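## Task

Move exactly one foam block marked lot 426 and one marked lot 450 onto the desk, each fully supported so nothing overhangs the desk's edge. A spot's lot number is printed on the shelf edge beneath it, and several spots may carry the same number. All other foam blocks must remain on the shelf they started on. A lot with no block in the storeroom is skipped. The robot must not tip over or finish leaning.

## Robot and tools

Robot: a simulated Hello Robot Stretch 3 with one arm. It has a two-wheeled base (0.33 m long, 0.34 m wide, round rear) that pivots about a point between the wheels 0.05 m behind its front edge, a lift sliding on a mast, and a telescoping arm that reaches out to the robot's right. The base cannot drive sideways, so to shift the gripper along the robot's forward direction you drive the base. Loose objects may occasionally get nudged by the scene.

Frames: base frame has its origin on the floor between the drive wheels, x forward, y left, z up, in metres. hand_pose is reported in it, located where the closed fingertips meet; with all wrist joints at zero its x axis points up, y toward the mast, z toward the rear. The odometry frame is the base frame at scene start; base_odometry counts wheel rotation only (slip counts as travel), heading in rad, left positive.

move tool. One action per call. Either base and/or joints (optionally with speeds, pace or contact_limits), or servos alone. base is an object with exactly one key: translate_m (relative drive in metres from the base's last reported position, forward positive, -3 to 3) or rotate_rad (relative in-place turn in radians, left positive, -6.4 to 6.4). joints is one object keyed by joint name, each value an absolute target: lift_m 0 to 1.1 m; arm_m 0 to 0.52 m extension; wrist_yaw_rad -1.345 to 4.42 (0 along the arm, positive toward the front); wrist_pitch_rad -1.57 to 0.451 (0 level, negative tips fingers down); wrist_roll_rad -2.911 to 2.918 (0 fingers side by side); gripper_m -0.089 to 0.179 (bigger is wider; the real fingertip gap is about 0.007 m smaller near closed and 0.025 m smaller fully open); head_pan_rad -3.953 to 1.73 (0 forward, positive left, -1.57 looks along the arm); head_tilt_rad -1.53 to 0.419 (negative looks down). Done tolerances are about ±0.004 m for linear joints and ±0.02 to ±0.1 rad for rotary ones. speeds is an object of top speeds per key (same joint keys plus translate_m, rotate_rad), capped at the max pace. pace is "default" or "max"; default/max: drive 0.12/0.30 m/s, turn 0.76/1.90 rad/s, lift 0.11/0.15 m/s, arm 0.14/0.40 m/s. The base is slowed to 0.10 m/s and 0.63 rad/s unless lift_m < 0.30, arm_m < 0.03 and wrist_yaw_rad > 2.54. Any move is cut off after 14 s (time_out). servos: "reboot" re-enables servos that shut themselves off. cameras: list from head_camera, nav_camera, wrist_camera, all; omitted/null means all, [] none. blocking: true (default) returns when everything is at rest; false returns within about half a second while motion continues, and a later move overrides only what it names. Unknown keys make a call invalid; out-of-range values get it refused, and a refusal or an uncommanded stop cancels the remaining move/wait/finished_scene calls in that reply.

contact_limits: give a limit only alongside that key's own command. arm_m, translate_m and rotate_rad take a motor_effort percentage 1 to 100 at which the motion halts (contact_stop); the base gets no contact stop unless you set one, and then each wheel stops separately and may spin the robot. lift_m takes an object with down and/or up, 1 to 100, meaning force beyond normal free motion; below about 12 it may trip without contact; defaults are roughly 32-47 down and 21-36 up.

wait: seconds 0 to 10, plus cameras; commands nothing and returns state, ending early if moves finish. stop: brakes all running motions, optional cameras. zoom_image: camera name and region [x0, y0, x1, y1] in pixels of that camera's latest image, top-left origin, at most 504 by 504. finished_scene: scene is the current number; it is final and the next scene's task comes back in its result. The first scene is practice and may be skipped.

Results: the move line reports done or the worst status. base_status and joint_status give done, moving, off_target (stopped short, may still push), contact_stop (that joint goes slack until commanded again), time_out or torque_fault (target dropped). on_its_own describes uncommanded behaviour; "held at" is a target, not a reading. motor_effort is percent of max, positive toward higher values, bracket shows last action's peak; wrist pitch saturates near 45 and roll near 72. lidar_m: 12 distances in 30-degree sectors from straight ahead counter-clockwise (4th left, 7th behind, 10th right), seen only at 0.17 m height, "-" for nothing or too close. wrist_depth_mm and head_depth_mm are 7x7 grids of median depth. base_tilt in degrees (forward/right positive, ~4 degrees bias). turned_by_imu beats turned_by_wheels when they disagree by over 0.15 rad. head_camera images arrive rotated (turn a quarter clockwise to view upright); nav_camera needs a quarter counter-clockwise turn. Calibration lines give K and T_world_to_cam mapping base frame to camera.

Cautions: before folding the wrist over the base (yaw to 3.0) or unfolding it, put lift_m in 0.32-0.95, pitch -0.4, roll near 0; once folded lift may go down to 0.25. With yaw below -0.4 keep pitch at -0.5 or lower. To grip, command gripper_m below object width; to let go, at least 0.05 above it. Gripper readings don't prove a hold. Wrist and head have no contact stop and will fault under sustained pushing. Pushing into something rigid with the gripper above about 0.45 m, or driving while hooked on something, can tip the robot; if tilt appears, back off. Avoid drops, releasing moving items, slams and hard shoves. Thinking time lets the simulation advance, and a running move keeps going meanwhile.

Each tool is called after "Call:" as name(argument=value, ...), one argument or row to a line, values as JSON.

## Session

Call:
move(
  joints={"head_pan_rad": -1.2, "head_tilt_rad": -0.3},
  pace="max",
  cameras=["nav_camera"],
)

Call:
move(
  joints={"head_pan_rad": -2.9, "head_tilt_rad": -0.3},
  pace="max",
  cameras=["nav_camera"],
)

Call:
move(
  joints={"head_pan_rad": 1.4, "head_tilt_rad": -0.3},
  pace="max",
  cameras=["nav_camera"],
)

Call:
move(
  joints={"head_pan_rad": 0.0, "head_tilt_rad": -0.3},
  pace="max",
  cameras=["nav_camera", "head_camera"],
)

Scene clock: 0.93 s.
move: done
base_odometry: x=+0.000 y=+0.000 heading=+0.000
turned_by_wheels: +0.000
turned_by_imu: +0.000
base_tilt: forward=-0.3 right=-1.1
lidar_m: 0.85 0.78 0.78 0.97 1.18 1.17 1.58 1.49 1.13 1.38 3.13 1.32
head_depth_mm: 2189 2229 2245 2210 1376 1926 1585 / 2576 2640 2708 2606 1565 2086 1585 / 2968 3181 3332 3220 2678 2070 1572 / 2988 3147 3287 3489 2983 2069 1564 / 2861 2994 3140 3298 2944 2040 1566 / 2761 2905 3021 3186 2952 2022 1552 / 2653 2804 2911 3062 2901 2009 1545
base_status: not commanded
joint_positions: lift_m=+0.306 arm_m=+0.001 wrist_yaw_rad=+2.853 wrist_pitch_rad=-0.337 wrist_roll_rad=+0.000 gripper_m=+0.037 head_pan_rad=-1.233 head_tilt_rad=-0.301
joint_status: all done
measured_speeds: all 0
motor_effort: left_wheel=-0.1(0.5) right_wheel=+0.6(1.0) lift_m=+27.2(27.3) arm_m=-8.3(8.3) wrist_yaw_rad=-0.7(2.2) wrist_pitch_rad=+2.0(2.1) wrist_roll_rad=+0.0(0.3) gripper_m=+0.8(1.0) head_pan_rad=+2.0(5.8) head_tilt_rad=-2.5(6.4)
hand_pose: x=+0.0453 y=+0.0786 z=+0.3376 quat_wxyz=(+0.218, +0.707, +0.017, +0.673) (m; base frame)
wrist_depth_mm: 137 - - 930 790 682 603 / 137 - - - 846 729 627 / 146 - - - 903 768 658 / 156 209 905 912 894 793 700 / 170 182 751 680 710 716 691 / 587 194 127 575 129 588 584 / 516 204 317 509 491 500 500
pictures: nav_camera (sideways)
camera_calibration:
nav_camera: T_world_to_cam=[[0.106079, -0.250348, 0.962327, -1.21014], [-0.938445, -0.345158, 0.0136537, 0.0381233], [0.328737, -0.90454, -0.271552, 0.304654], [0, 0, 0, 1]] pos_world=[0.063996, -0.014227, 1.24676]

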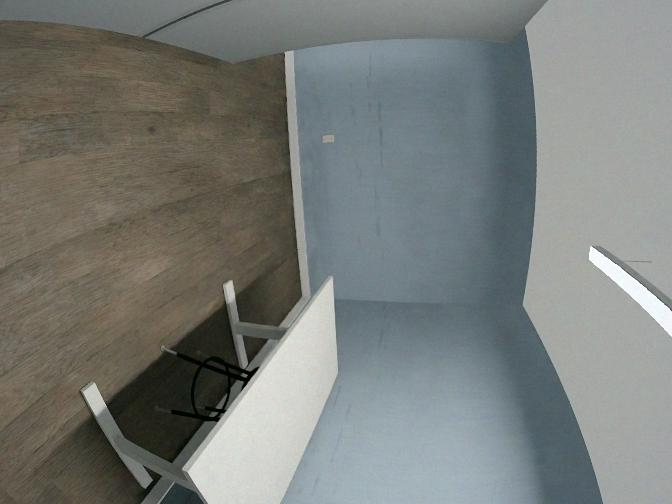

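Scene clock: 3.10 s.
move: done
base_odometry: x=+0.000 y=+0.000 heading=+0.000
turned_by_wheels: +0.000
turned_by_imu: +0.000
base_tilt: forward=-0.4 right=-1.3
lidar_m: 0.85 0.78 0.78 0.97 1.18 1.17 1.58 1.49 1.13 1.38 3.12 1.31
head_depth_mm: 1752 1859 1944 2019 1599 1730 1595 / 1654 1739 1848 1966 2099 2072 1587 / 1555 1634 1738 1845 1959 2004 1575 / 1473 1534 1618 1718 1812 1889 1566 / 1392 1455 1538 1608 1703 1805 1566 / 1325 1388 1457 1531 1604 1702 1551 / 1269 1327 1386 1454 1519 1606 1547
base_status: not commanded
joint_positions: lift_m=+0.306 arm_m=+0.001 wrist_yaw_rad=+2.853 wrist_pitch_rad=-0.337 wrist_roll_rad=+0.000 gripper_m=+0.037 head_pan_rad=-2.909 head_tilt_rad=-0.301
joint_status: all done
measured_speeds: translate_m=+0.000 rotate_rad=+0.000 lift_m=+0.000 arm_m=+0.000 wrist_yaw_rad=+0.000 wrist_pitch_rad=+0.000 wrist_roll_rad=+0.000 head_pan_rad=+0.024 head_tilt_rad=+0.000
motor_effort: left_wheel=-0.1(0.5) right_wheel=+0.4(1.2) lift_m=+26.4(27.1) arm_m=-12.6(12.8) wrist_yaw_rad=-0.7(2.2) wrist_pitch_rad=+2.1(2.2) wrist_roll_rad=+0.1(0.3) gripper_m=+0.5(0.9) head_pan_rad=+3.1(5.6) head_tilt_rad=-1.2(5.0)
hand_pose: x=+0.0453 y=+0.0786 z=+0.3376 quat_wxyz=(+0.218, +0.707, +0.017, +0.673) (m; base frame)
wrist_depth_mm: 138 - - 940 790 688 596 / 137 - - - 859 727 632 / 146 - - - 916 758 660 / 156 208 903 897 880 804 697 / 171 181 746 695 714 720 693 / 588 195 127 576 130 586 589 / 512 204 317 504 490 501 502
pictures: nav_camera (sideways)
camera_calibration:
nav_camera: T_world_to_cam=[[-0.260087, -0.0792542, 0.962327, -1.20791], [-0.244894, 0.969454, 0.0136537, 0.0338926], [-0.934013, -0.232117, -0.271552, 0.312357], [0, 0, 0, 1]] pos_world=[-0.0141169, -0.0560859, 1.24676]

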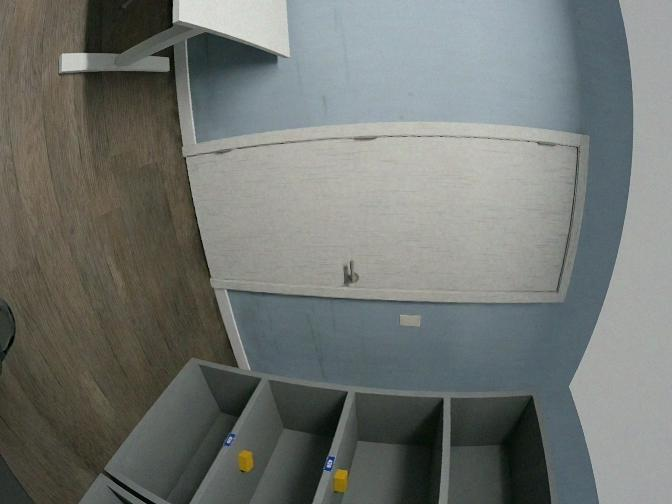

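Scene clock: 6.17 s.
move: done
base_odometry: x=+0.000 y=+0.000 heading=+0.000
turned_by_wheels: +0.000
turned_by_imu: +0.000
base_tilt: forward=-0.5 right=-1.3
lidar_m: 0.85 0.78 0.78 0.97 1.18 1.17 1.58 1.49 1.13 1.38 3.13 1.31
head_depth_mm: 696 717 741 768 798 824 858 / 750 775 803 835 867 900 941 / 813 843 878 912 952 998 1043 / 898 923 965 1007 1058 1107 1169 / 976 1020 1072 1126 1186 1259 1325 / 1086 1142 1202 1276 1351 1444 1480 / 1154 1204 1284 1346 1421 1521 1500
base_status: not commanded
joint_positions: lift_m=+0.306 arm_m=+0.001 wrist_yaw_rad=+2.853 wrist_pitch_rad=-0.337 wrist_roll_rad=+0.000 gripper_m=+0.037 head_pan_rad=+1.408 head_tilt_rad=-0.301
joint_status: all done
measured_speeds: translate_m=+0.000 rotate_rad=+0.000 lift_m=+0.000 arm_m=+0.000 wrist_yaw_rad=+0.000 wrist_pitch_rad=+0.000 wrist_roll_rad=+0.000 head_pan_rad=-0.024 head_tilt_rad=+0.000
motor_effort: left_wheel=-0.4(0.8) right_wheel=+0.2(1.5) lift_m=+26.1(27.1) arm_m=-12.5(13.0) wrist_yaw_rad=-0.8(2.2) wrist_pitch_rad=+2.1(2.1) wrist_roll_rad=+0.2(0.3) gripper_m=+0.3(1.2) head_pan_rad=-3.0(6.3) head_tilt_rad=+2.1(6.7)
hand_pose: x=+0.0453 y=+0.0786 z=+0.3376 quat_wxyz=(+0.218, +0.707, +0.017, +0.673) (m; base frame)
wrist_depth_mm: 138 - - 950 797 688 602 / 137 - - 998 842 726 626 / 146 - - - 901 765 657 / 155 208 903 914 883 808 705 / 171 182 746 688 711 710 689 / 586 194 127 581 130 590 583 / 515 204 316 507 489 504 501
pictures: nav_camera (sideways)
camera_calibration:
nav_camera: T_world_to_cam=[[0.0271237, 0.270539, 0.962327, -1.20966], [0.988936, -0.147716, 0.0136537, 0.0263662], [0.145845, 0.951309, -0.271552, 0.30577], [0, 0, 0, 1]] pos_world=[-0.037859, 0.0402735, 1.24676]

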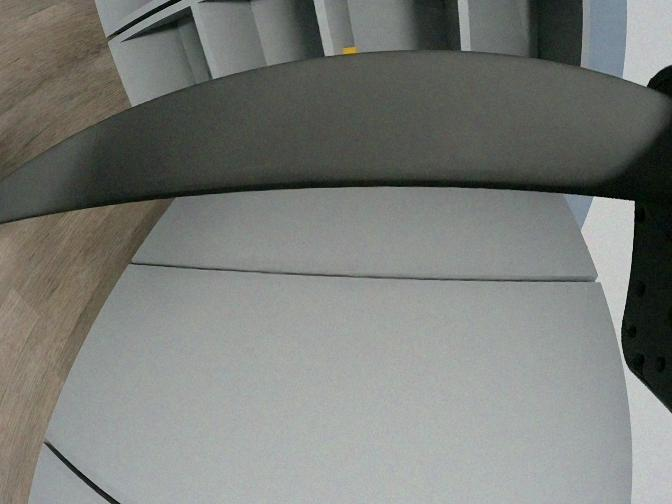

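Scene clock: 7.13 s.
move: done
base_odometry: x=+0.000 y=+0.000 heading=+0.000
turned_by_wheels: +0.000
turned_by_imu: +0.000
base_tilt: forward=-0.3 right=-1.2
lidar_m: 0.85 0.78 0.78 0.97 1.18 1.17 1.58 1.49 1.13 1.39 3.12 1.31
head_depth_mm: 1209 1300 1406 1525 1682 1838 1588 / 1074 1145 1225 1316 1427 1564 1568 / 968 1020 1089 1160 1246 1338 1435 / 877 923 976 1032 1098 1171 1261 / 804 843 884 933 984 1042 1113 / 742 776 810 850 893 943 997 / 688 716 747 779 816 855 902
base_status: not commanded
joint_positions: lift_m=+0.306 arm_m=+0.001 wrist_yaw_rad=+2.853 wrist_pitch_rad=-0.337 wrist_roll_rad=+0.000 gripper_m=+0.037 head_pan_rad=-0.038 head_tilt_rad=-0.301
joint_status: all done
measured_speeds: all 0
motor_effort: left_wheel=-0.5(0.6) right_wheel=+0.4(1.1) lift_m=+26.8(27.4) arm_m=-12.2(12.9) wrist_yaw_rad=+0.0(2.2) wrist_pitch_rad=+2.0(2.1) wrist_roll_rad=+0.1(0.3) gripper_m=+0.6(0.8) head_pan_rad=+3.3(5.1) head_tilt_rad=+2.7(4.9)
hand_pose: x=+0.0453 y=+0.0786 z=+0.3376 quat_wxyz=(+0.218, +0.707, +0.017, +0.673) (m; base frame)
wrist_depth_mm: 137 - - 958 795 681 599 / 137 - - - 838 714 634 / 146 - - - 913 771 660 / 155 208 898 898 886 802 693 / 170 182 750 691 718 700 701 / 583 195 127 570 129 588 585 / 518 204 319 507 487 500 502
pictures: head_camera (sideways), nav_camera (sideways)
camera_calibration:
head_camera: T_world_to_cam=[[-0.247572, -0.0368959, -0.968167, 1.27709], [0.0786349, 0.995213, -0.0580345, 0.0747056], [0.965673, -0.0904995, -0.243486, 0.266582], [0, 0, 0, 1]] pos_world=[0.0528659, -0.00310299, 1.30568]
nav_camera: T_world_to_cam=[[0.271812, 0.00671125, 0.962327, -1.21115], [-0.0236582, -0.999627, 0.0136537, 0.032543], [0.96206, -0.0264782, -0.271552, 0.300791], [0, 0, 0, 1]] pos_world=[0.0405977, 0.0486236, 1.24676]

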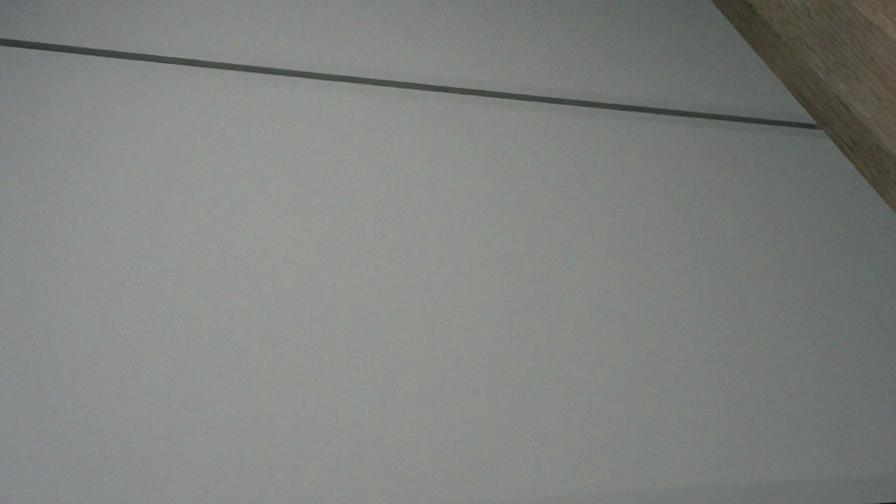

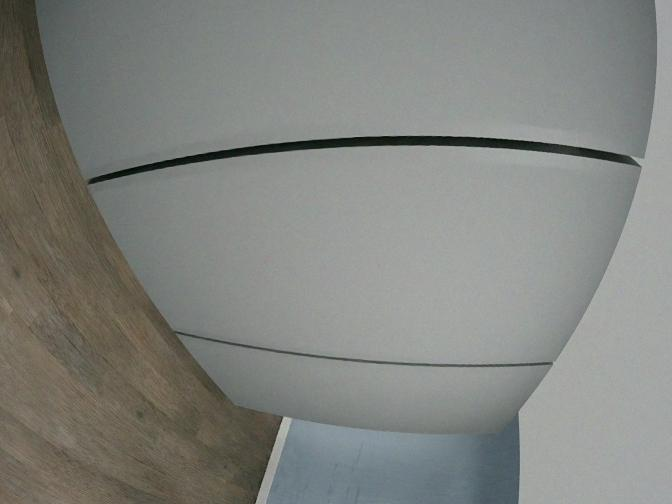

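Call:
move(
  joints={"head_pan_rad": -3.94, "head_tilt_rad": -0.35},
  pace="max",
  cameras=["nav_camera", "head_camera"],
)

Scene clock: 52.80 s.
move: done
base_odometry: x=+0.000 y=+0.000 heading=+0.000
turned_by_wheels: +0.000
turned_by_imu: +0.000
base_tilt: forward=-0.4 right=-1.1
lidar_m: 0.85 0.78 0.78 0.97 1.18 1.17 1.58 1.49 1.14 1.38 3.13 1.31
head_depth_mm: - - - - - - - / - - - - - - - / 1388 1424 1555 1556 1604 - - / 1374 1251 1531 1360 1511 1669 1451 / 1038 1089 1184 1247 1344 1475 1441 / 1418 1480 1587 1694 1562 1787 1463 / 1439 1491 1607 1703 1494 1776 1470
base_status: not commanded
joint_positions: lift_m=+0.306 arm_m=+0.001 wrist_yaw_rad=+2.853 wrist_pitch_rad=-0.337 wrist_roll_rad=+0.000 gripper_m=+0.037 head_pan_rad=-3.948 head_tilt_rad=-0.350
joint_status: all done
measured_speeds: translate_m=+0.000 rotate_rad=+0.000 lift_m=+0.000 arm_m=+0.000 wrist_yaw_rad=+0.000 wrist_pitch_rad=+0.000 wrist_roll_rad=+0.000 head_pan_rad=+0.024 head_tilt_rad=+0.000
motor_effort: left_wheel=-0.6(0.6) right_wheel=+0.2(1.4) lift_m=+26.9(26.9) arm_m=-12.2(12.9) wrist_yaw_rad=-1.2(1.9) wrist_pitch_rad=+2.0(2.1) wrist_roll_rad=+0.1(0.4) gripper_m=+0.1(0.9) head_pan_rad=+3.5(5.0) head_tilt_rad=-3.8(9.3)
hand_pose: x=+0.0453 y=+0.0786 z=+0.3376 quat_wxyz=(+0.218, +0.707, +0.017, +0.673) (m; base frame)
wrist_depth_mm: 138 - - 952 797 683 602 / 137 - - - 862 719 631 / 146 - - - 900 757 662 / 155 208 925 902 899 809 700 / 171 182 760 693 702 708 697 / 587 195 127 573 130 593 576 / 515 204 318 505 490 501 501
pictures: head_camera (sideways), nav_camera (sideways)
camera_calibration:
head_camera: T_world_to_cam=[[0.235998, -0.179377, -0.955054, 1.25701], [-0.746387, -0.662806, -0.0599476, 0.0822251], [-0.622263, 0.726988, -0.290306, 0.337206], [0, 0, 0, 1]] pos_world=[-0.0254482, 0.0348331, 1.30333]
nav_camera: T_world_to_cam=[[-0.232221, 0.217699, 0.947988, -1.18935], [0.711475, 0.702592, 0.0129387, 0.0289904], [-0.663232, 0.677474, -0.318044, 0.371214], [0, 0, 0, 1]] pos_world=[-0.0506171, -0.0129358, 1.24518]

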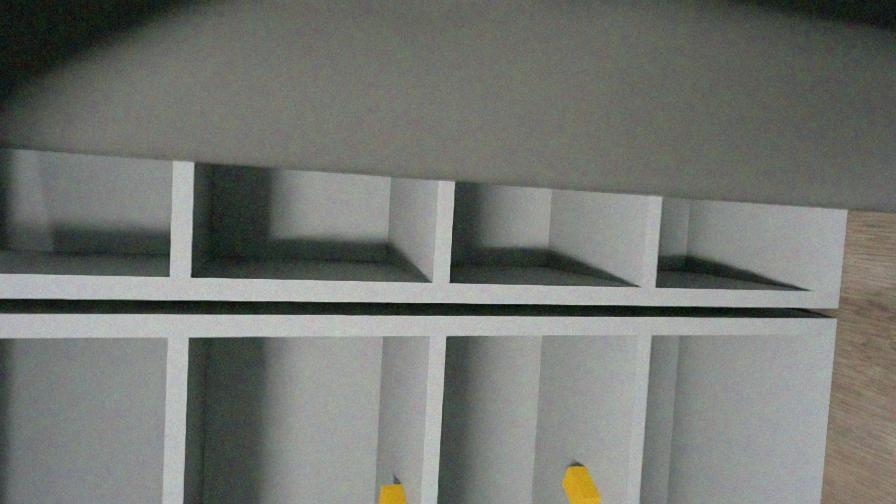

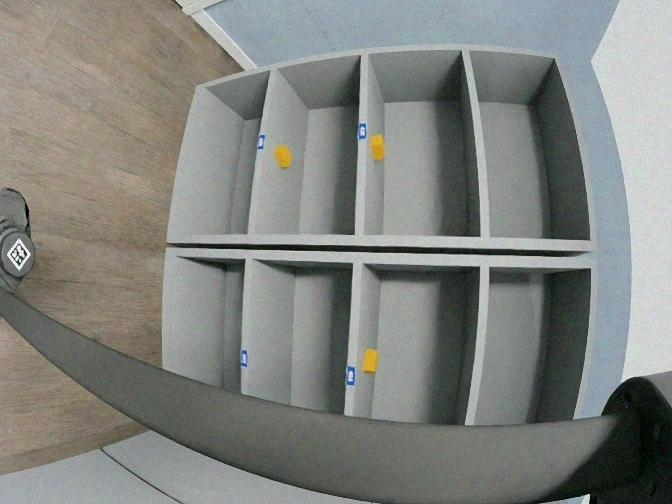

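Call:
zoom_image(
  camera="nav_camera",
  region=[220, 100, 420, 190],
)

Call:
zoom_image(
  camera="nav_camera",
  region=[220, 320, 420, 410],
)

Scaled by 2.520 from the camera's 672x504 image, which has a finer 792x594 frame.

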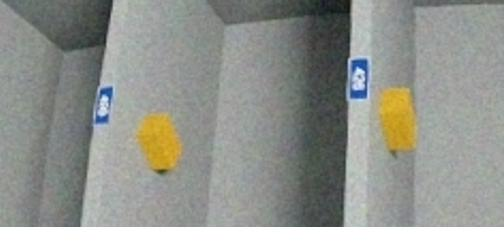

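Scaled by 2.520 from the camera's 672x504 image, which has a finer 792x594 frame.

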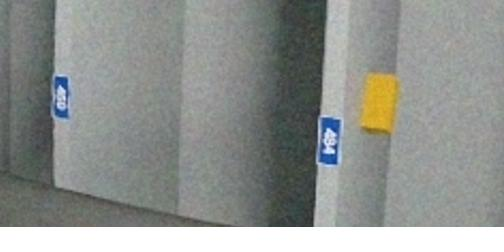

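Call:
move(
  joints={"head_pan_rad": -3.62, "head_tilt_rad": -0.35},
  pace="max",
  cameras=["head_camera"],
)

Scene clock: 71.07 s.
move: done
base_odometry: x=+0.000 y=+0.000 heading=+0.000
turned_by_wheels: +0.000
turned_by_imu: +0.000
base_tilt: forward=-0.2 right=-1.2
lidar_m: 0.85 0.78 0.78 0.97 1.18 1.17 1.58 1.49 1.13 1.38 3.13 1.32
head_depth_mm: 974 1059 1336 1286 1578 1644 1431 / 1404 1329 1236 1188 1260 1347 1422 / 1471 1518 1624 1696 1605 1760 1452 / 1542 1590 1711 1789 1594 1814 1488 / 1604 1671 1783 1917 1776 1800 1487 / 1544 1609 1713 1767 1783 1787 1478 / 1352 1404 1522 1615 1738 1792 1479
base_status: not commanded
joint_positions: lift_m=+0.306 arm_m=+0.001 wrist_yaw_rad=+2.853 wrist_pitch_rad=-0.337 wrist_roll_rad=+0.000 gripper_m=+0.037 head_pan_rad=-3.609 head_tilt_rad=-0.350
joint_status: all done
measured_speeds: all 0
motor_effort: left_wheel=-0.1(0.5) right_wheel=+0.3(1.0) lift_m=+26.4(27.1) arm_m=-12.2(12.6) wrist_yaw_rad=-0.3(1.8) wrist_pitch_rad=+2.1(2.1) wrist_roll_rad=+0.1(0.3) gripper_m=+0.5(1.2) head_pan_rad=+1.9(4.8) head_tilt_rad=-3.4(5.8)
hand_pose: x=+0.0453 y=+0.0786 z=+0.3376 quat_wxyz=(+0.218, +0.707, +0.017, +0.673) (m; base frame)
wrist_depth_mm: 138 - - 958 791 682 598 / 137 - - - 842 727 630 / 146 - - - 887 766 665 / 155 208 909 904 888 816 697 / 171 182 759 693 716 700 689 / 584 194 127 579 130 591 579 / 515 205 318 508 490 501 507
pictures: head_camera (sideways)
camera_calibration:
head_camera: T_world_to_cam=[[0.282431, -0.0906905, -0.954991, 1.25664], [-0.483202, -0.873453, -0.0599557, 0.0806303], [-0.828703, 0.478387, -0.290512, 0.338734], [0, 0, 0, 1]] pos_world=[-0.0352438, 0.0223462, 1.30332]

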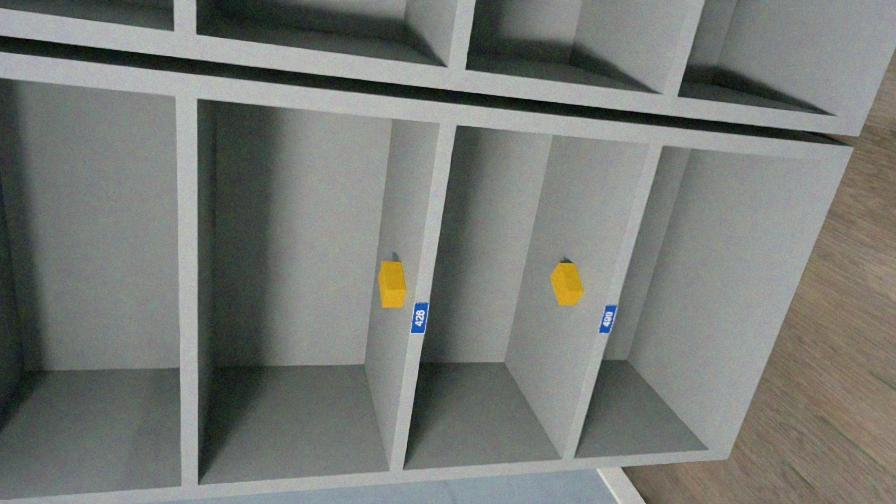

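Call:
move(
)

Scene clock: 101.73 s.
base_odometry: x=+0.000 y=+0.000 heading=+0.000
turned_by_wheels: +0.000
turned_by_imu: +0.000
base_tilt: forward=-0.3 right=-1.1
lidar_m: 0.85 0.78 0.78 0.97 1.18 1.17 1.58 1.49 1.13 1.39 3.13 1.32
head_depth_mm: 1003 1115 1439 1430 1597 1638 1428 / 1397 1116 1153 1177 1264 1356 1414 / 1460 1516 1618 1587 1606 1676 1455 / 1525 1589 1698 1790 1597 1796 1500 / 1595 1650 1778 1907 1687 1790 1492 / 1578 1630 1714 1790 1776 1787 1471 / 1368 1407 1502 1595 1705 1769 1479
base_status: not commanded
joint_positions: lift_m=+0.306 arm_m=+0.001 wrist_yaw_rad=+2.853 wrist_pitch_rad=-0.337 wrist_roll_rad=+0.000 gripper_m=+0.037 head_pan_rad=-3.620 head_tilt_rad=-0.350
joint_status: all done
measured_speeds: all 0
motor_effort: left_wheel=-0.3(0.5) right_wheel=+0.3(1.0) lift_m=+26.0(27.1) arm_m=-12.3(12.6) wrist_yaw_rad=-0.2(1.8) wrist_pitch_rad=+2.1(2.1) wrist_roll_rad=+0.0(0.3) gripper_m=+0.7(1.2) head_pan_rad=-2.7(4.8) head_tilt_rad=-2.8(5.8)
hand_pose: x=+0.0453 y=+0.0786 z=+0.3376 quat_wxyz=(+0.218, +0.707, +0.017, +0.673) (m; base frame)
wrist_depth_mm: 138 - - 939 789 683 604 / 137 - - - 850 726 637 / 146 - - - 915 761 658 / 155 208 913 896 887 805 703 / 171 182 752 690 709 710 692 / 577 194 127 572 129 589 586 / 515 204 318 508 490 504 502
pictures: head_camera (sideways), nav_camera (sideways), wrist_camera
camera_calibration:
head_camera: T_world_to_cam=[[0.281423, -0.093771, -0.954991, 1.25665], [-0.492717, -0.868122, -0.0599558, 0.0806883], [-0.823426, 0.487413, -0.290512, 0.338702], [0, 0, 0, 1]] pos_world=[-0.0349971, 0.0227966, 1.30332]
nav_camera: T_world_to_cam=[[-0.290207, 0.131263, 0.947919, -1.18891], [0.446848, 0.894516, 0.0129355, 0.0306088], [-0.846231, 0.427329, -0.318249, 0.372597], [0, 0, 0, 1]] pos_world=[-0.0434032, -0.0305429, 1.24517]
wrist_camera: T_world_to_cam=[[0.96874, -0.247076, -0.0222934, -0.010265], [-0.145323, -0.492353, -0.858178, 0.367542], [0.201059, 0.834591, -0.512868, 0.264584], [0, 0, 0, 1]] pos_world=[0.0101595, -0.0423954, 0.450884]

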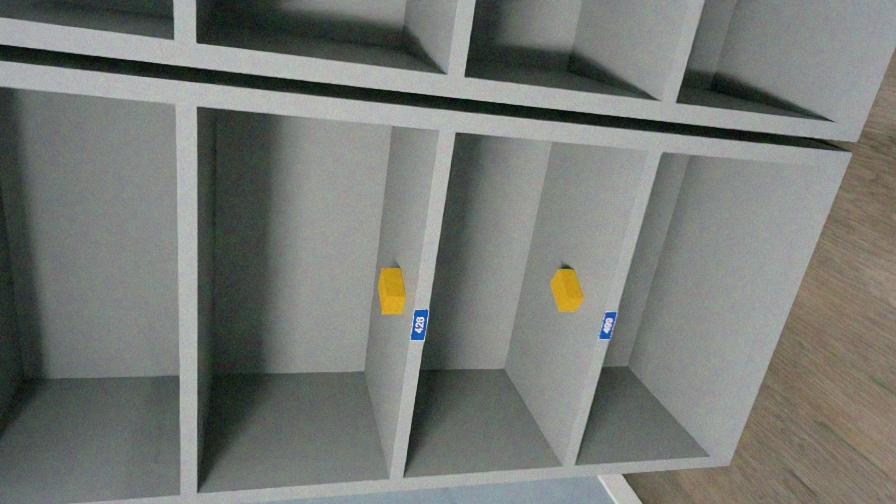

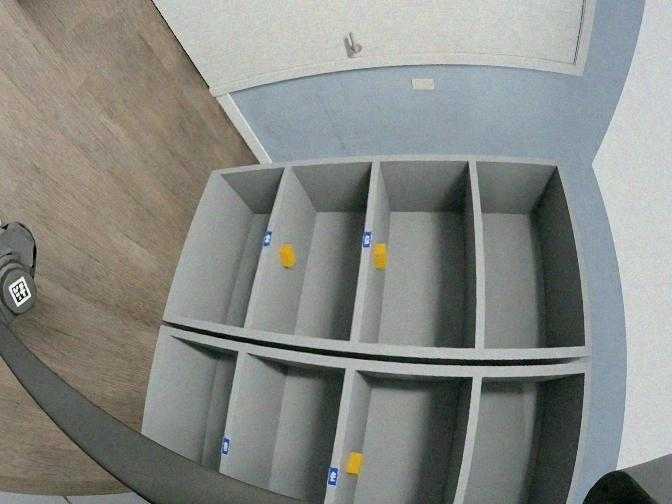

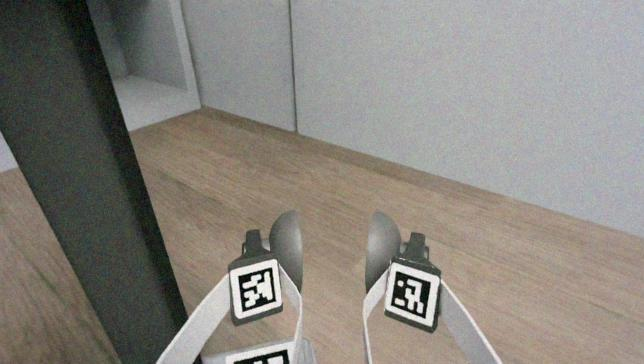

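Call:
zoom_image(
  camera="head_camera",
  region=[370, 260, 460, 350],
)

Call:
zoom_image(
  camera="head_camera",
  region=[540, 260, 640, 350],
)

Call:
zoom_image(
  camera="nav_camera",
  region=[200, 420, 380, 500],
)

Scaled by 5.600 from the camera's 896x504 image, which has a finer 1280x720 frame.

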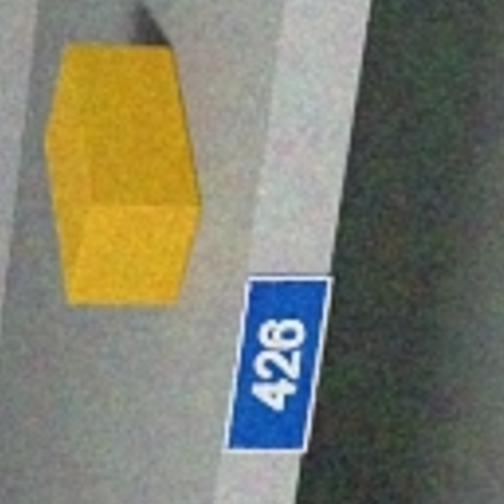

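Scaled by 5.040 from the camera's 896x504 image, which has a finer 1280x720 frame.

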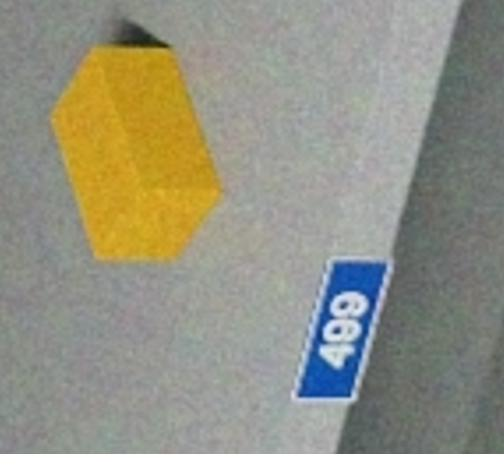

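Scaled by 2.800 from the camera's 672x504 image, which has a finer 792x594 frame.

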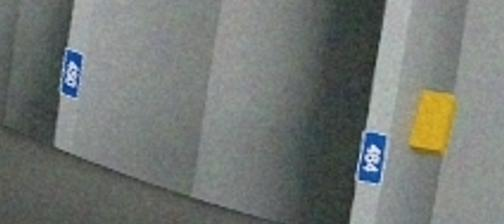

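Call:
zoom_image(
  camera="head_camera",
  region=[404, 304, 436, 346],
)

Call:
zoom_image(
  camera="nav_camera",
  region=[210, 430, 240, 460],
)

Scaled by 12.000 from the camera's 896x504 image, which has a finer 1280x720 frame.

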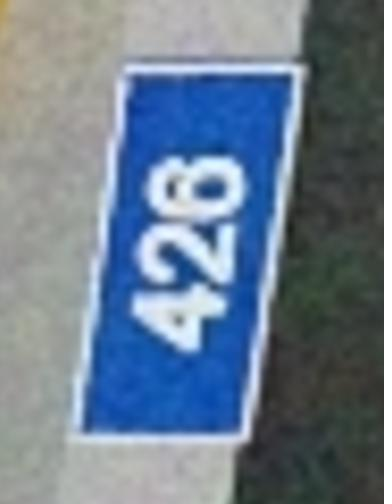

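Scaled by 16.800 from the camera's 672x504 image, which has a finer 792x594 frame.

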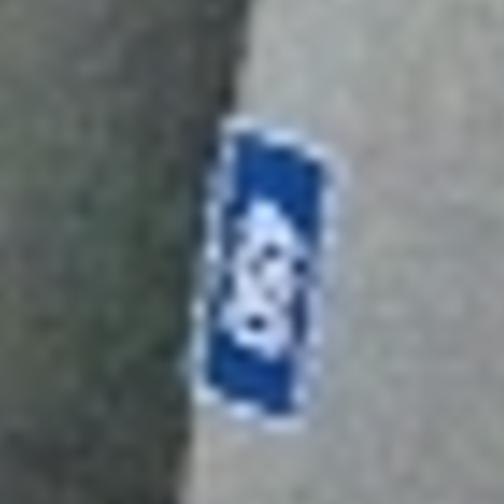

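Call:
move(
  base={"rotate_rad": -0.08},
  joints={"lift_m": 0.28, "head_pan_rad": -2.3, "head_tilt_rad": -0.4},
  pace="max",
  cameras=["head_camera", "nav_camera"],
)

Call:
move(
  base={"translate_m": -0.855},
  joints={"head_pan_rad": -3.2, "head_tilt_rad": -0.4},
  pace="max",
  cameras=["head_camera"],
)

Call:
move(
  base={"rotate_rad": -2.38},
  joints={"head_pan_rad": -1.57, "head_tilt_rad": -0.5},
  pace="max",
)

Scene clock: 197.67 s.
move: done
base_odometry: x=+0.000 y=+0.000 heading=-0.080
turned_by_wheels: -0.080
turned_by_imu: -0.078
base_tilt: forward=-0.3 right=-1.2
lidar_m: 0.88 0.78 0.78 0.92 1.51 1.17 1.58 1.49 1.13 1.34 3.13 1.48
head_depth_mm: 1246 1322 1415 1508 1633 1726 1453 / 1263 1338 1427 1531 1646 1747 1447 / 1286 1364 1451 1564 1668 1773 1429 / 1305 1383 1486 1601 1724 1804 1429 / 1314 1406 1511 1608 1747 1800 1422 / 1341 1418 1521 1590 1334 1674 1419 / 1352 1442 1544 1611 1074 1332 1378
base_status: done
joint_positions: lift_m=+0.280 arm_m=+0.001 wrist_yaw_rad=+2.853 wrist_pitch_rad=-0.338 wrist_roll_rad=+0.000 gripper_m=+0.037 head_pan_rad=-2.267 head_tilt_rad=-0.402
joint_status: all done
measured_speeds: all 0
motor_effort: left_wheel=+5.0(11.8) right_wheel=-7.1(12.5) lift_m=+25.6(26.3) arm_m=-11.5(12.6) wrist_yaw_rad=-1.1(1.8) wrist_pitch_rad=+2.3(2.4) wrist_roll_rad=+0.0(0.3) gripper_m=+0.7(0.8) head_pan_rad=-2.3(6.4) head_tilt_rad=-2.5(5.9)
hand_pose: x=+0.0452 y=+0.0785 z=+0.3109 quat_wxyz=(+0.218, +0.707, +0.018, +0.673) (m; base frame)
wrist_depth_mm: 138 - - 902 767 681 605 / 137 - - 962 829 721 637 / 146 - - - 886 774 673 / 155 206 841 832 830 792 712 / 172 182 710 643 667 657 657 / 546 195 127 524 129 556 543 / 483 205 290 452 459 476 470
pictures: head_camera (sideways), nav_camera (sideways)
camera_calibration:
head_camera: T_world_to_cam=[[0.183832, 0.29198, -0.938591, 1.23583], [0.74293, -0.666508, -0.0618301, 0.0755869], [-0.643631, -0.685941, -0.339446, 0.401291], [0, 0, 0, 1]] pos_world=[-0.0250569, -0.0351968, 1.30083]
nav_camera: T_world_to_cam=[[-0.22208, -0.292136, 0.930235, -1.16624], [-0.777024, 0.629354, 0.012143, 0.039107], [-0.588994, -0.720118, -0.366764, 0.434166], [0, 0, 0, 1]] pos_world=[0.0271105, -0.052662, 1.24364]

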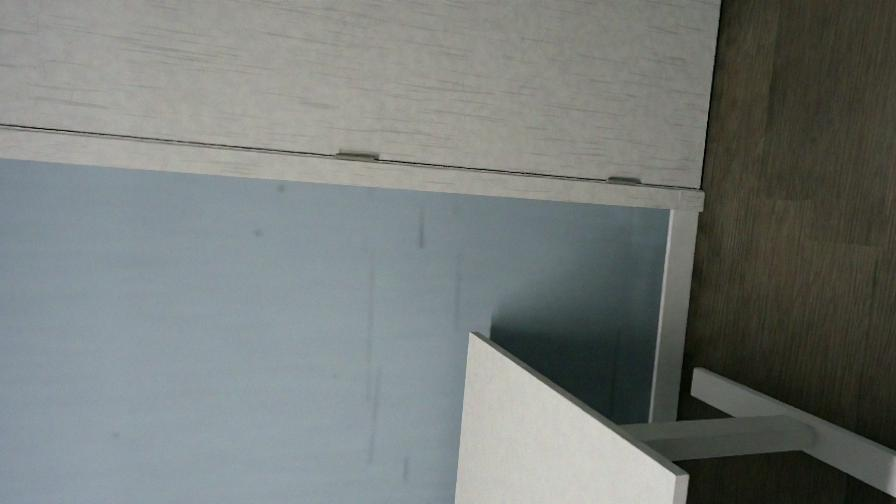

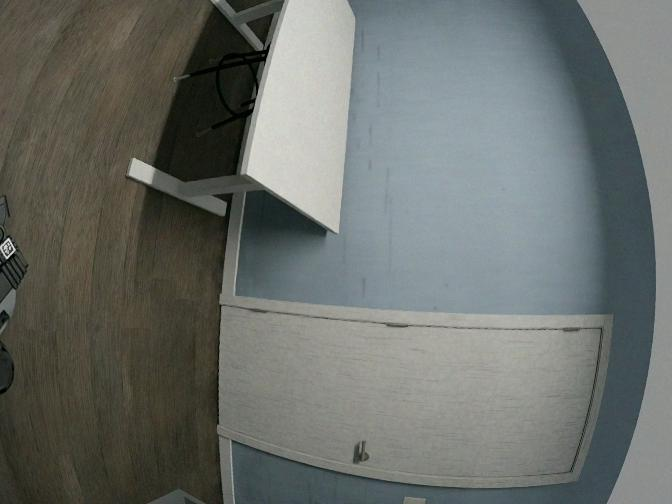

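Scene clock: 201.83 s.
move: done
base_odometry: x=-0.852 y=+0.068 heading=-0.080
turned_by_wheels: +0.000
turned_by_imu: +0.000
base_tilt: forward=-0.3 right=-1.2
lidar_m: 1.59 1.40 1.40 0.70 0.84 0.85 0.73 0.88 0.88 1.02 1.13 2.67
head_depth_mm: 569 875 985 963 680 1086 856 / 639 749 825 875 979 1071 855 / 611 658 710 763 846 961 927 / 1117 1194 1277 1359 1471 1570 1345 / 1007 1071 1144 1235 1331 1447 1421 / 917 969 1028 1098 1176 1274 1336 / 843 887 936 992 1057 1128 1209
base_status: done
joint_positions: lift_m=+0.280 arm_m=+0.001 wrist_yaw_rad=+2.853 wrist_pitch_rad=-0.338 wrist_roll_rad=+0.000 gripper_m=+0.037 head_pan_rad=-3.200 head_tilt_rad=-0.402
joint_status: all done
measured_speeds: all 0
motor_effort: left_wheel=-1.4(14.1) right_wheel=-6.0(14.5) lift_m=+24.2(29.6) arm_m=-12.3(12.8) wrist_yaw_rad=+0.5(2.2) wrist_pitch_rad=+2.3(2.5) wrist_roll_rad=+0.3(0.3) gripper_m=+0.2(1.0) head_pan_rad=+3.7(5.2) head_tilt_rad=+2.5(4.8)
hand_pose: x=+0.0452 y=+0.0785 z=+0.3109 quat_wxyz=(+0.218, +0.707, +0.018, +0.673) (m; base frame)
wrist_depth_mm: 137 680 - - - - - / 137 711 - - - - - / 146 778 823 - - - - / 155 206 820 845 841 834 828 / 172 182 704 643 669 666 655 / 553 196 127 528 130 557 549 / 482 206 289 453 466 470 471
pictures: head_camera (sideways)
camera_calibration:
head_camera: T_world_to_cam=[[0.344037, 0.0261791, -0.938591, 1.23485], [-0.0930657, -0.993738, -0.0618301, 0.0806865], [-0.934333, 0.108622, -0.339446, 0.403064], [0, 0, 0, 1]] pos_world=[-0.0407293, 0.00407214, 1.30083]

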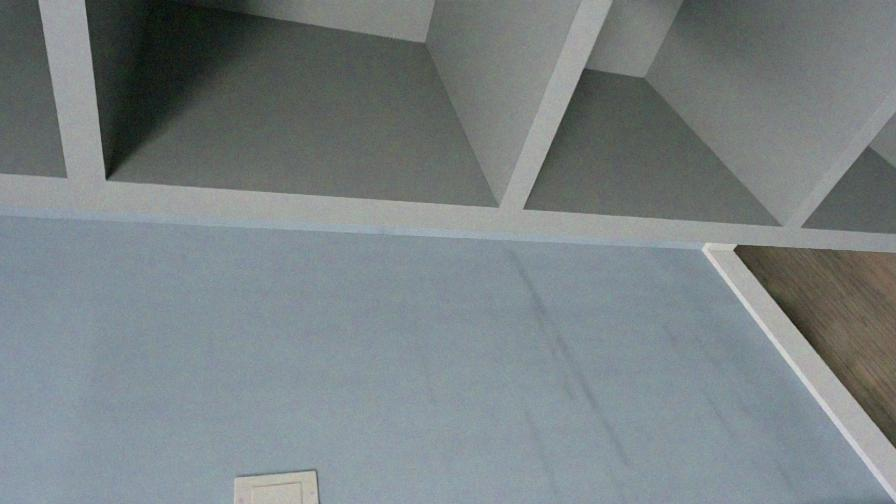

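Scene clock: 204.37 s.
move: done
base_odometry: x=-0.852 y=+0.068 heading=-2.459
turned_by_wheels: -2.380
turned_by_imu: -2.336
base_tilt: forward=-0.2 right=-1.2
lidar_m: 0.88 0.92 1.13 1.89 1.92 1.44 1.40 1.42 0.70 1.03 0.73 0.90
head_depth_mm: 839 913 995 746 1122 980 977 / 846 917 988 737 1178 971 1165 / 849 917 990 729 1185 963 1160 / 851 922 994 683 1184 929 1158 / 855 925 996 713 1189 954 1181 / 859 927 999 705 1182 951 1175 / 861 931 995 698 1170 944 1170
base_status: done
joint_positions: lift_m=+0.280 arm_m=+0.001 wrist_yaw_rad=+2.853 wrist_pitch_rad=-0.338 wrist_roll_rad=+0.000 gripper_m=+0.037 head_pan_rad=-1.566 head_tilt_rad=-0.500
joint_status: all done
measured_speeds: all 0
motor_effort: left_wheel=+5.4(15.3) right_wheel=-9.1(15.7) lift_m=+24.3(24.9) arm_m=-12.1(13.4) wrist_yaw_rad=-0.9(1.8) wrist_pitch_rad=+2.3(2.4) wrist_roll_rad=-0.3(0.3) gripper_m=+0.7(1.1) head_pan_rad=-3.1(6.1) head_tilt_rad=-4.0(7.8)
hand_pose: x=+0.0452 y=+0.0785 z=+0.3109 quat_wxyz=(+0.218, +0.707, +0.018, +0.673) (m; base frame)
wrist_depth_mm: 137 - - - - - 919 / 137 - - - - - 934 / 146 - - - - - 902 / 155 206 854 834 844 844 821 / 172 182 706 649 659 665 658 / 554 195 127 522 130 549 555 / 482 206 288 454 463 472 472
pictures: head_camera (sideways), nav_camera (sideways), wrist_camera
camera_calibration:
head_camera: T_world_to_cam=[[-0.0485046, 0.432328, -0.900411, 1.18742], [0.997616, -0.0233328, -0.0649442, 0.0780794], [-0.0490863, -0.901415, -0.430165, 0.515721], [0, 0, 0, 1]] pos_world=[0.00501712, -0.0466552, 1.29608]
nav_camera: T_world_to_cam=[[0.0193857, -0.456192, 0.88967, -1.11478], [-0.999704, -0.0219198, 0.0105436, 0.0425491], [0.0146915, -0.889611, -0.456482, 0.547234], [0, 0, 0, 1]] pos_world=[0.0561077, -0.0207972, 1.24114]
wrist_camera: T_world_to_cam=[[0.968731, -0.247105, -0.0223445, -0.0108359], [-0.145644, -0.493431, -0.857504, 0.344459], [0.200868, 0.833945, -0.513992, 0.251427], [0, 0, 0, 1]] pos_world=[0.0101617, -0.0423873, 0.424365]

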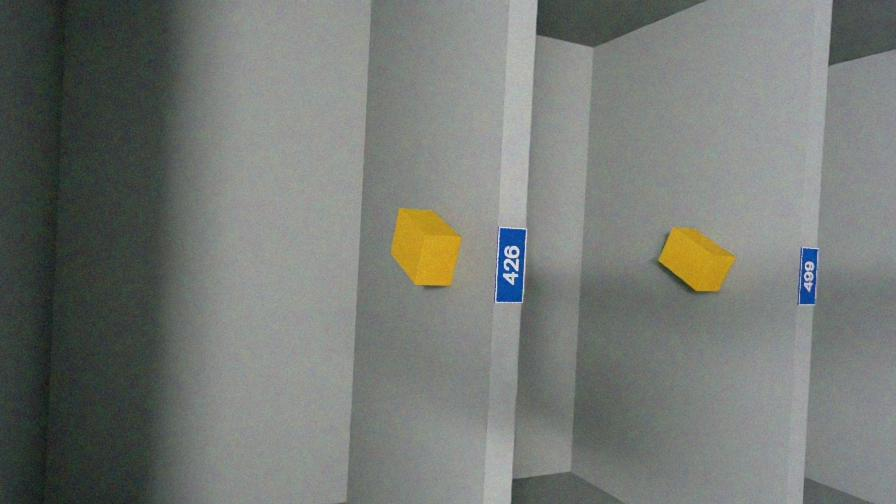

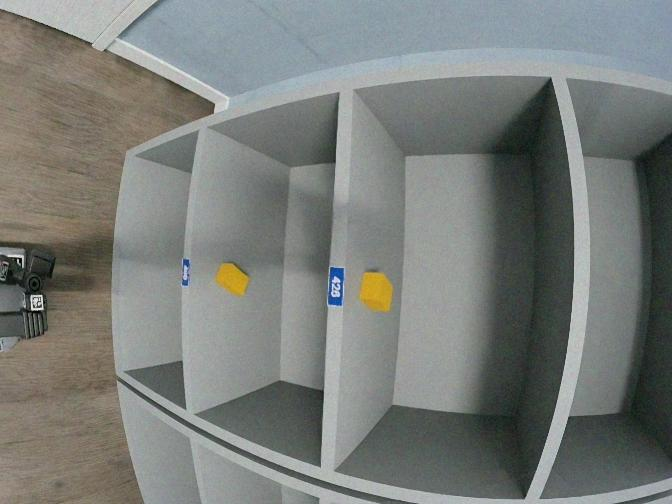

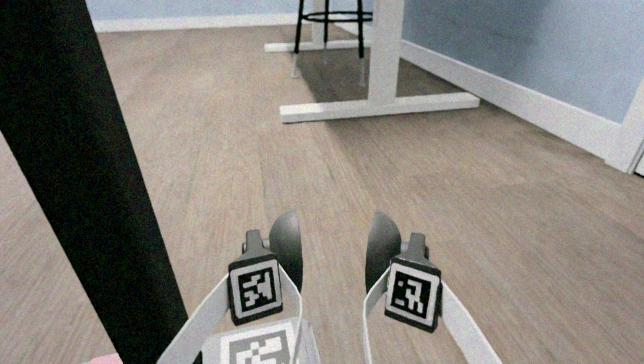

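Call:
move(
  base={"translate_m": 0.08},
  joints={"lift_m": 0.94, "wrist_pitch_rad": -0.4, "head_pan_rad": -1.57, "head_tilt_rad": -0.5},
  pace="max",
  cameras=[],
)

Call:
move(
  joints={"wrist_yaw_rad": -0.3, "gripper_m": 0.179},
  pace="max",
  cameras=[],
)

Call:
move(
  joints={"wrist_pitch_rad": -0.15, "arm_m": 0.18, "lift_m": 0.95},
  contact_limits={"arm_m": 32},
)

Scene clock: 279.63 s.
move: done
base_odometry: x=-0.914 y=+0.018 heading=-2.459
turned_by_wheels: +0.000
turned_by_imu: +0.000
base_tilt: forward=-0.4 right=-1.3
lidar_m: 0.80 0.84 1.10 1.61 2.02 1.52 1.48 0.80 0.75 1.04 0.69 0.82
head_depth_mm: 839 917 996 746 1180 1050 - / 851 919 987 737 1179 1002 - / 853 922 995 689 1185 960 - / 855 924 995 720 1191 956 - / 859 928 998 713 1195 983 - / 860 930 1003 704 1184 949 840 / 852 911 968 696 1040 938 1040
base_status: done
joint_positions: lift_m=+0.940 arm_m=+0.001 wrist_yaw_rad=+2.853 wrist_pitch_rad=-0.413 wrist_roll_rad=+0.000 gripper_m=+0.037 head_pan_rad=-1.570 head_tilt_rad=-0.500
joint_status: all done
measured_speeds: all 0
motor_effort: left_wheel=-0.5(12.2) right_wheel=+3.9(12.0) lift_m=+26.5(33.6) arm_m=-7.5(10.7) wrist_yaw_rad=-0.4(2.1) wrist_pitch_rad=+1.9(4.0) wrist_roll_rad=+0.1(0.4) gripper_m=+0.3(1.0) head_pan_rad=-3.1(3.9) head_tilt_rad=-2.5(4.1)
hand_pose: x=+0.0428 y=+0.0701 z=+0.9537 quat_wxyz=(+0.243, +0.705, +0.044, +0.664) (m; base frame)
wrist_depth_mm: 137 - - - - - 831 / 139 - - - - - 856 / 149 - - - - - 828 / 163 181 - - - - 870 / - 192 - - - - 884 / - 210 127 - 130 - 906 / - 223 - - - - 934
pictures: none
No camera images: "cameras" was empty.

Scene clock: 281.60 s.
move: done
base_odometry: x=-0.914 y=+0.018 heading=-2.459
turned_by_wheels: +0.000
turned_by_imu: +0.000
base_tilt: forward=-0.2 right=-1.2
lidar_m: 0.80 0.84 1.10 1.60 2.02 1.52 1.48 0.80 0.75 1.04 0.69 0.82
head_depth_mm: 839 917 995 746 1175 1049 - / 850 916 987 737 1182 1076 - / 851 922 989 687 1187 - - / 855 925 991 721 1190 927 1158 / 855 929 999 713 1187 924 1179 / 859 930 1002 705 1185 945 1176 / 850 909 966 697 1038 936 1043
base_status: not commanded
joint_positions: lift_m=+0.940 arm_m=+0.001 wrist_yaw_rad=-0.297 wrist_pitch_rad=-0.413 wrist_roll_rad=+0.000 gripper_m=+0.179 head_pan_rad=-1.570 head_tilt_rad=-0.500
joint_status: all done
measured_speeds: all 0
motor_effort: left_wheel=+0.1(0.6) right_wheel=+4.0(4.7) lift_m=+23.7(26.9) arm_m=-6.5(8.1) wrist_yaw_rad=-3.1(7.0) wrist_pitch_rad=+1.9(2.1) wrist_roll_rad=-0.3(0.3) gripper_m=+0.4(83.5) head_pan_rad=-3.0(3.5) head_tilt_rad=-1.8(3.0)
hand_pose: x=-0.0874 y=-0.3606 z=+0.9537 quat_wxyz=(+0.663, +0.041, -0.706, -0.246) (m; base frame)
wrist_depth_mm: 437 427 377 408 399 392 400 / 303 312 326 339 371 578 447 / 716 792 - - 857 623 490 / 695 - - - 879 643 551 / 642 807 803 782 791 702 730 / 116 142 670 670 674 666 121 / 119 571 598 - - 839 110
pictures: none
No camera images: "cameras" was empty.

Scene clock: 284.17 s.
move: done
base_odometry: x=-0.914 y=+0.018 heading=-2.459
turned_by_wheels: +0.000
turned_by_imu: +0.000
base_tilt: forward=-0.3 right=-1.2
lidar_m: 0.80 0.84 1.10 1.61 2.03 1.52 1.48 0.80 0.75 1.04 0.69 0.82
head_depth_mm: 841 915 995 796 - 944 1167 / 850 916 989 326 300 914 1168 / 851 920 991 306 301 905 1161 / 853 923 994 717 327 906 1156 / 857 927 999 712 1190 954 1179 / 858 932 1001 706 1181 947 1177 / 852 911 971 698 1038 939 1042
base_status: not commanded
joint_positions: lift_m=+0.950 arm_m=+0.180 wrist_yaw_rad=-0.297 wrist_pitch_rad=-0.173 wrist_roll_rad=+0.000 gripper_m=+0.179 head_pan_rad=-1.570 head_tilt_rad=-0.500
joint_status: all done
measured_speeds: all 0
motor_effort: left_wheel=+0.0(0.6) right_wheel=+4.1(4.6) lift_m=+27.8(31.6) arm_m=+12.3(14.8) wrist_yaw_rad=-2.2(4.6) wrist_pitch_rad=+3.7(5.5) wrist_roll_rad=+0.0(0.3) gripper_m=+0.3(1.0) head_pan_rad=-2.5(3.4) head_tilt_rad=-2.1(2.7)
contact_limits: arm_m 32 (drawing in: default 31, maximum 55; extending or still: default 39, maximum 69)
hand_pose: x=-0.0942 y=-0.5623 z=+1.0209 quat_wxyz=(+0.688, -0.044, -0.705, -0.165) (m; base frame)
wrist_depth_mm: 501 521 550 582 618 597 436 / 530 547 579 611 652 604 443 / 544 546 536 615 535 530 433 / 334 334 310 305 328 331 329 / 241 228 240 239 239 238 238 / 119 142 188 196 211 220 121 / 118 183 195 724 744 695 111
pictures: head_camera (sideways), nav_camera (sideways), wrist_camera
camera_calibration:
head_camera: T_world_to_cam=[[-0.0466053, 0.432537, -0.900411, 1.18741], [0.997504, -0.0277144, -0.0649442, 0.0780801], [-0.0530451, -0.90119, -0.430165, 0.515746], [0, 0, 0, 1]] pos_world=[0.00481221, -0.04665, 1.29608]
nav_camera: T_world_to_cam=[[0.0173818, -0.456273, 0.88967, -1.11477], [-0.999791, -0.0175287, 0.0105436, 0.0425496], [0.010784, -0.889667, -0.456482, 0.547258], [0, 0, 0, 1]] pos_world=[0.0560158, -0.0210167, 1.24114]
wrist_camera: T_world_to_cam=[[-0.967505, 0.252367, -0.015648, 0.0734057], [0.106463, 0.350454, -0.930509, 1.18955], [-0.229346, -0.901938, -0.365934, 0.0109583], [0, 0, 0, 1]] pos_world=[-0.05311, -0.425525, 1.11205]

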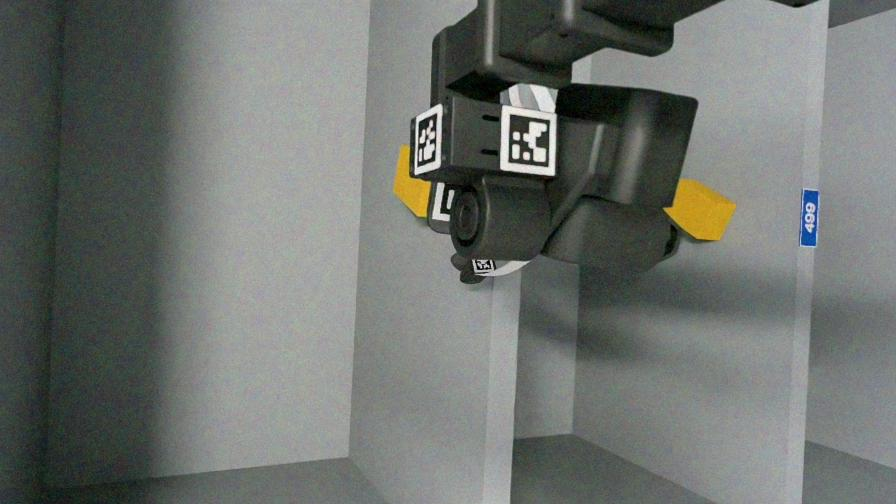

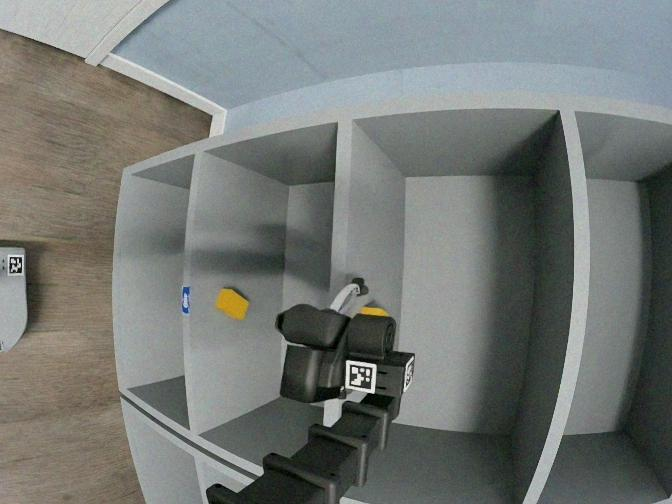

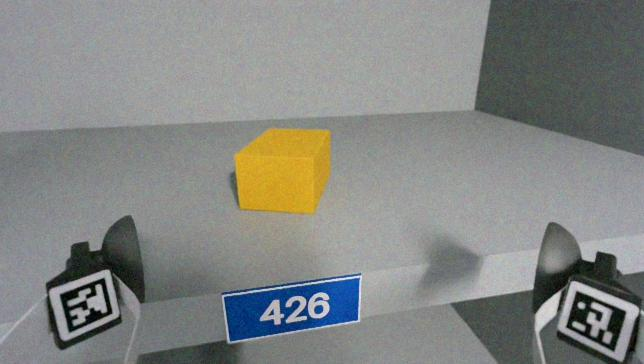

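Call:
move(
  base={"translate_m": 0.014},
  joints={"wrist_yaw_rad": -0.34},
  cameras=[],
)

Call:
move(
  joints={"arm_m": 0.28},
  contact_limits={"arm_m": 32},
  cameras=["wrist_camera"],
)

Scene clock: 338.43 s.
move: done
base_odometry: x=-0.925 y=+0.009 heading=-2.459
turned_by_wheels: +0.000
turned_by_imu: +0.000
base_tilt: forward=-0.2 right=-1.2
lidar_m: 0.79 0.82 1.09 2.32 2.05 1.53 1.49 0.81 0.76 1.04 0.68 0.81
head_depth_mm: 841 915 998 796 - 946 1172 / 852 916 989 326 303 941 1166 / 851 921 992 306 296 906 1160 / 854 925 992 720 327 913 1158 / 855 925 998 711 1190 954 1177 / 858 929 998 705 1182 949 1173 / 845 912 933 697 996 913 1001
base_status: done
joint_positions: lift_m=+0.950 arm_m=+0.180 wrist_yaw_rad=-0.337 wrist_pitch_rad=-0.173 wrist_roll_rad=+0.000 gripper_m=+0.179 head_pan_rad=-1.570 head_tilt_rad=-0.500
joint_status: all done
measured_speeds: all 0
motor_effort: left_wheel=+5.4(8.7) right_wheel=+5.9(10.2) lift_m=+24.0(24.2) arm_m=+12.6(13.7) wrist_yaw_rad=-3.7(6.2) wrist_pitch_rad=+3.8(3.9) wrist_roll_rad=+0.0(0.3) gripper_m=+0.3(1.1) head_pan_rad=-2.9(3.3) head_tilt_rad=-0.9(2.0)
contact_limits: arm_m 32 (drawing in: default 31, maximum 55; extending or still: default 39, maximum 69)
hand_pose: x=-0.1036 y=-0.5592 z=+1.0209 quat_wxyz=(+0.685, -0.058, -0.704, -0.179) (m; base frame)
wrist_depth_mm: 495 521 554 585 628 583 437 / 516 547 578 622 659 591 441 / 534 547 542 613 533 531 432 / 336 334 309 315 330 330 328 / 241 228 240 239 239 237 252 / 119 141 190 200 217 229 121 / 118 182 198 728 758 694 110
pictures: none
No camera images: "cameras" was empty.

Scene clock: 340.40 s.
move: done
base_odometry: x=-0.925 y=+0.009 heading=-2.459
turned_by_wheels: +0.000
turned_by_imu: +0.000
base_tilt: forward=-0.3 right=-1.2
lidar_m: 0.79 0.82 1.09 2.31 2.04 1.54 1.49 0.81 0.76 1.04 0.68 0.81
head_depth_mm: 843 916 996 370 - 978 1174 / 850 920 987 383 1178 970 1167 / 850 921 978 388 1115 938 1162 / 853 924 996 415 1148 958 1157 / 857 927 995 713 1184 953 1172 / 859 932 1000 704 1182 946 1173 / 846 912 930 696 999 915 1003
base_status: not commanded
joint_positions: lift_m=+0.950 arm_m=+0.280 wrist_yaw_rad=-0.337 wrist_pitch_rad=-0.173 wrist_roll_rad=+0.000 gripper_m=+0.179 head_pan_rad=-1.570 head_tilt_rad=-0.500
joint_status: all done
measured_speeds: all 0
motor_effort: left_wheel=+5.3(5.9) right_wheel=+5.7(7.2) lift_m=+24.8(25.0) arm_m=+12.4(14.7) wrist_yaw_rad=-2.5(4.1) wrist_pitch_rad=+3.8(3.9) wrist_roll_rad=-0.3(0.3) gripper_m=+0.3(1.1) head_pan_rad=-2.5(3.1) head_tilt_rad=-0.1(1.4)
contact_limits: arm_m 32 (drawing in: default 31, maximum 55; extending or still: default 39, maximum 69)
hand_pose: x=-0.1036 y=-0.6592 z=+1.0209 quat_wxyz=(+0.685, -0.058, -0.704, -0.179) (m; base frame)
wrist_depth_mm: 412 438 462 498 523 551 438 / 434 456 483 514 558 575 442 / 448 474 493 529 532 523 435 / 334 333 332 - 329 328 327 / 241 227 226 - 238 238 237 / 119 141 186 176 187 186 121 / 118 149 154 153 153 153 110
pictures: wrist_camera
camera_calibration:
wrist_camera: T_world_to_cam=[[-0.956635, 0.290867, -0.0156462, 0.115234], [0.120384, 0.345879, -0.930524, 1.22297], [-0.265248, -0.892056, -0.365896, -0.0758485], [0, 0, 0, 1]] pos_world=[-0.0571075, -0.524177, 1.11205]

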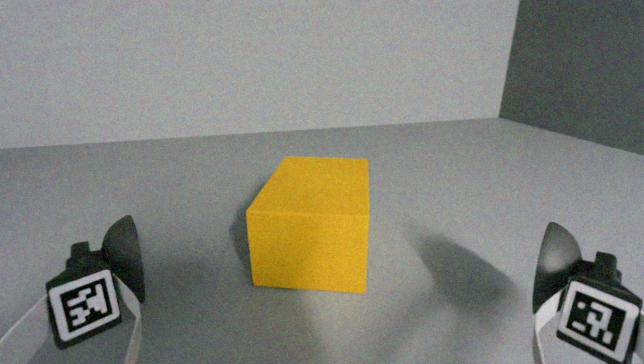

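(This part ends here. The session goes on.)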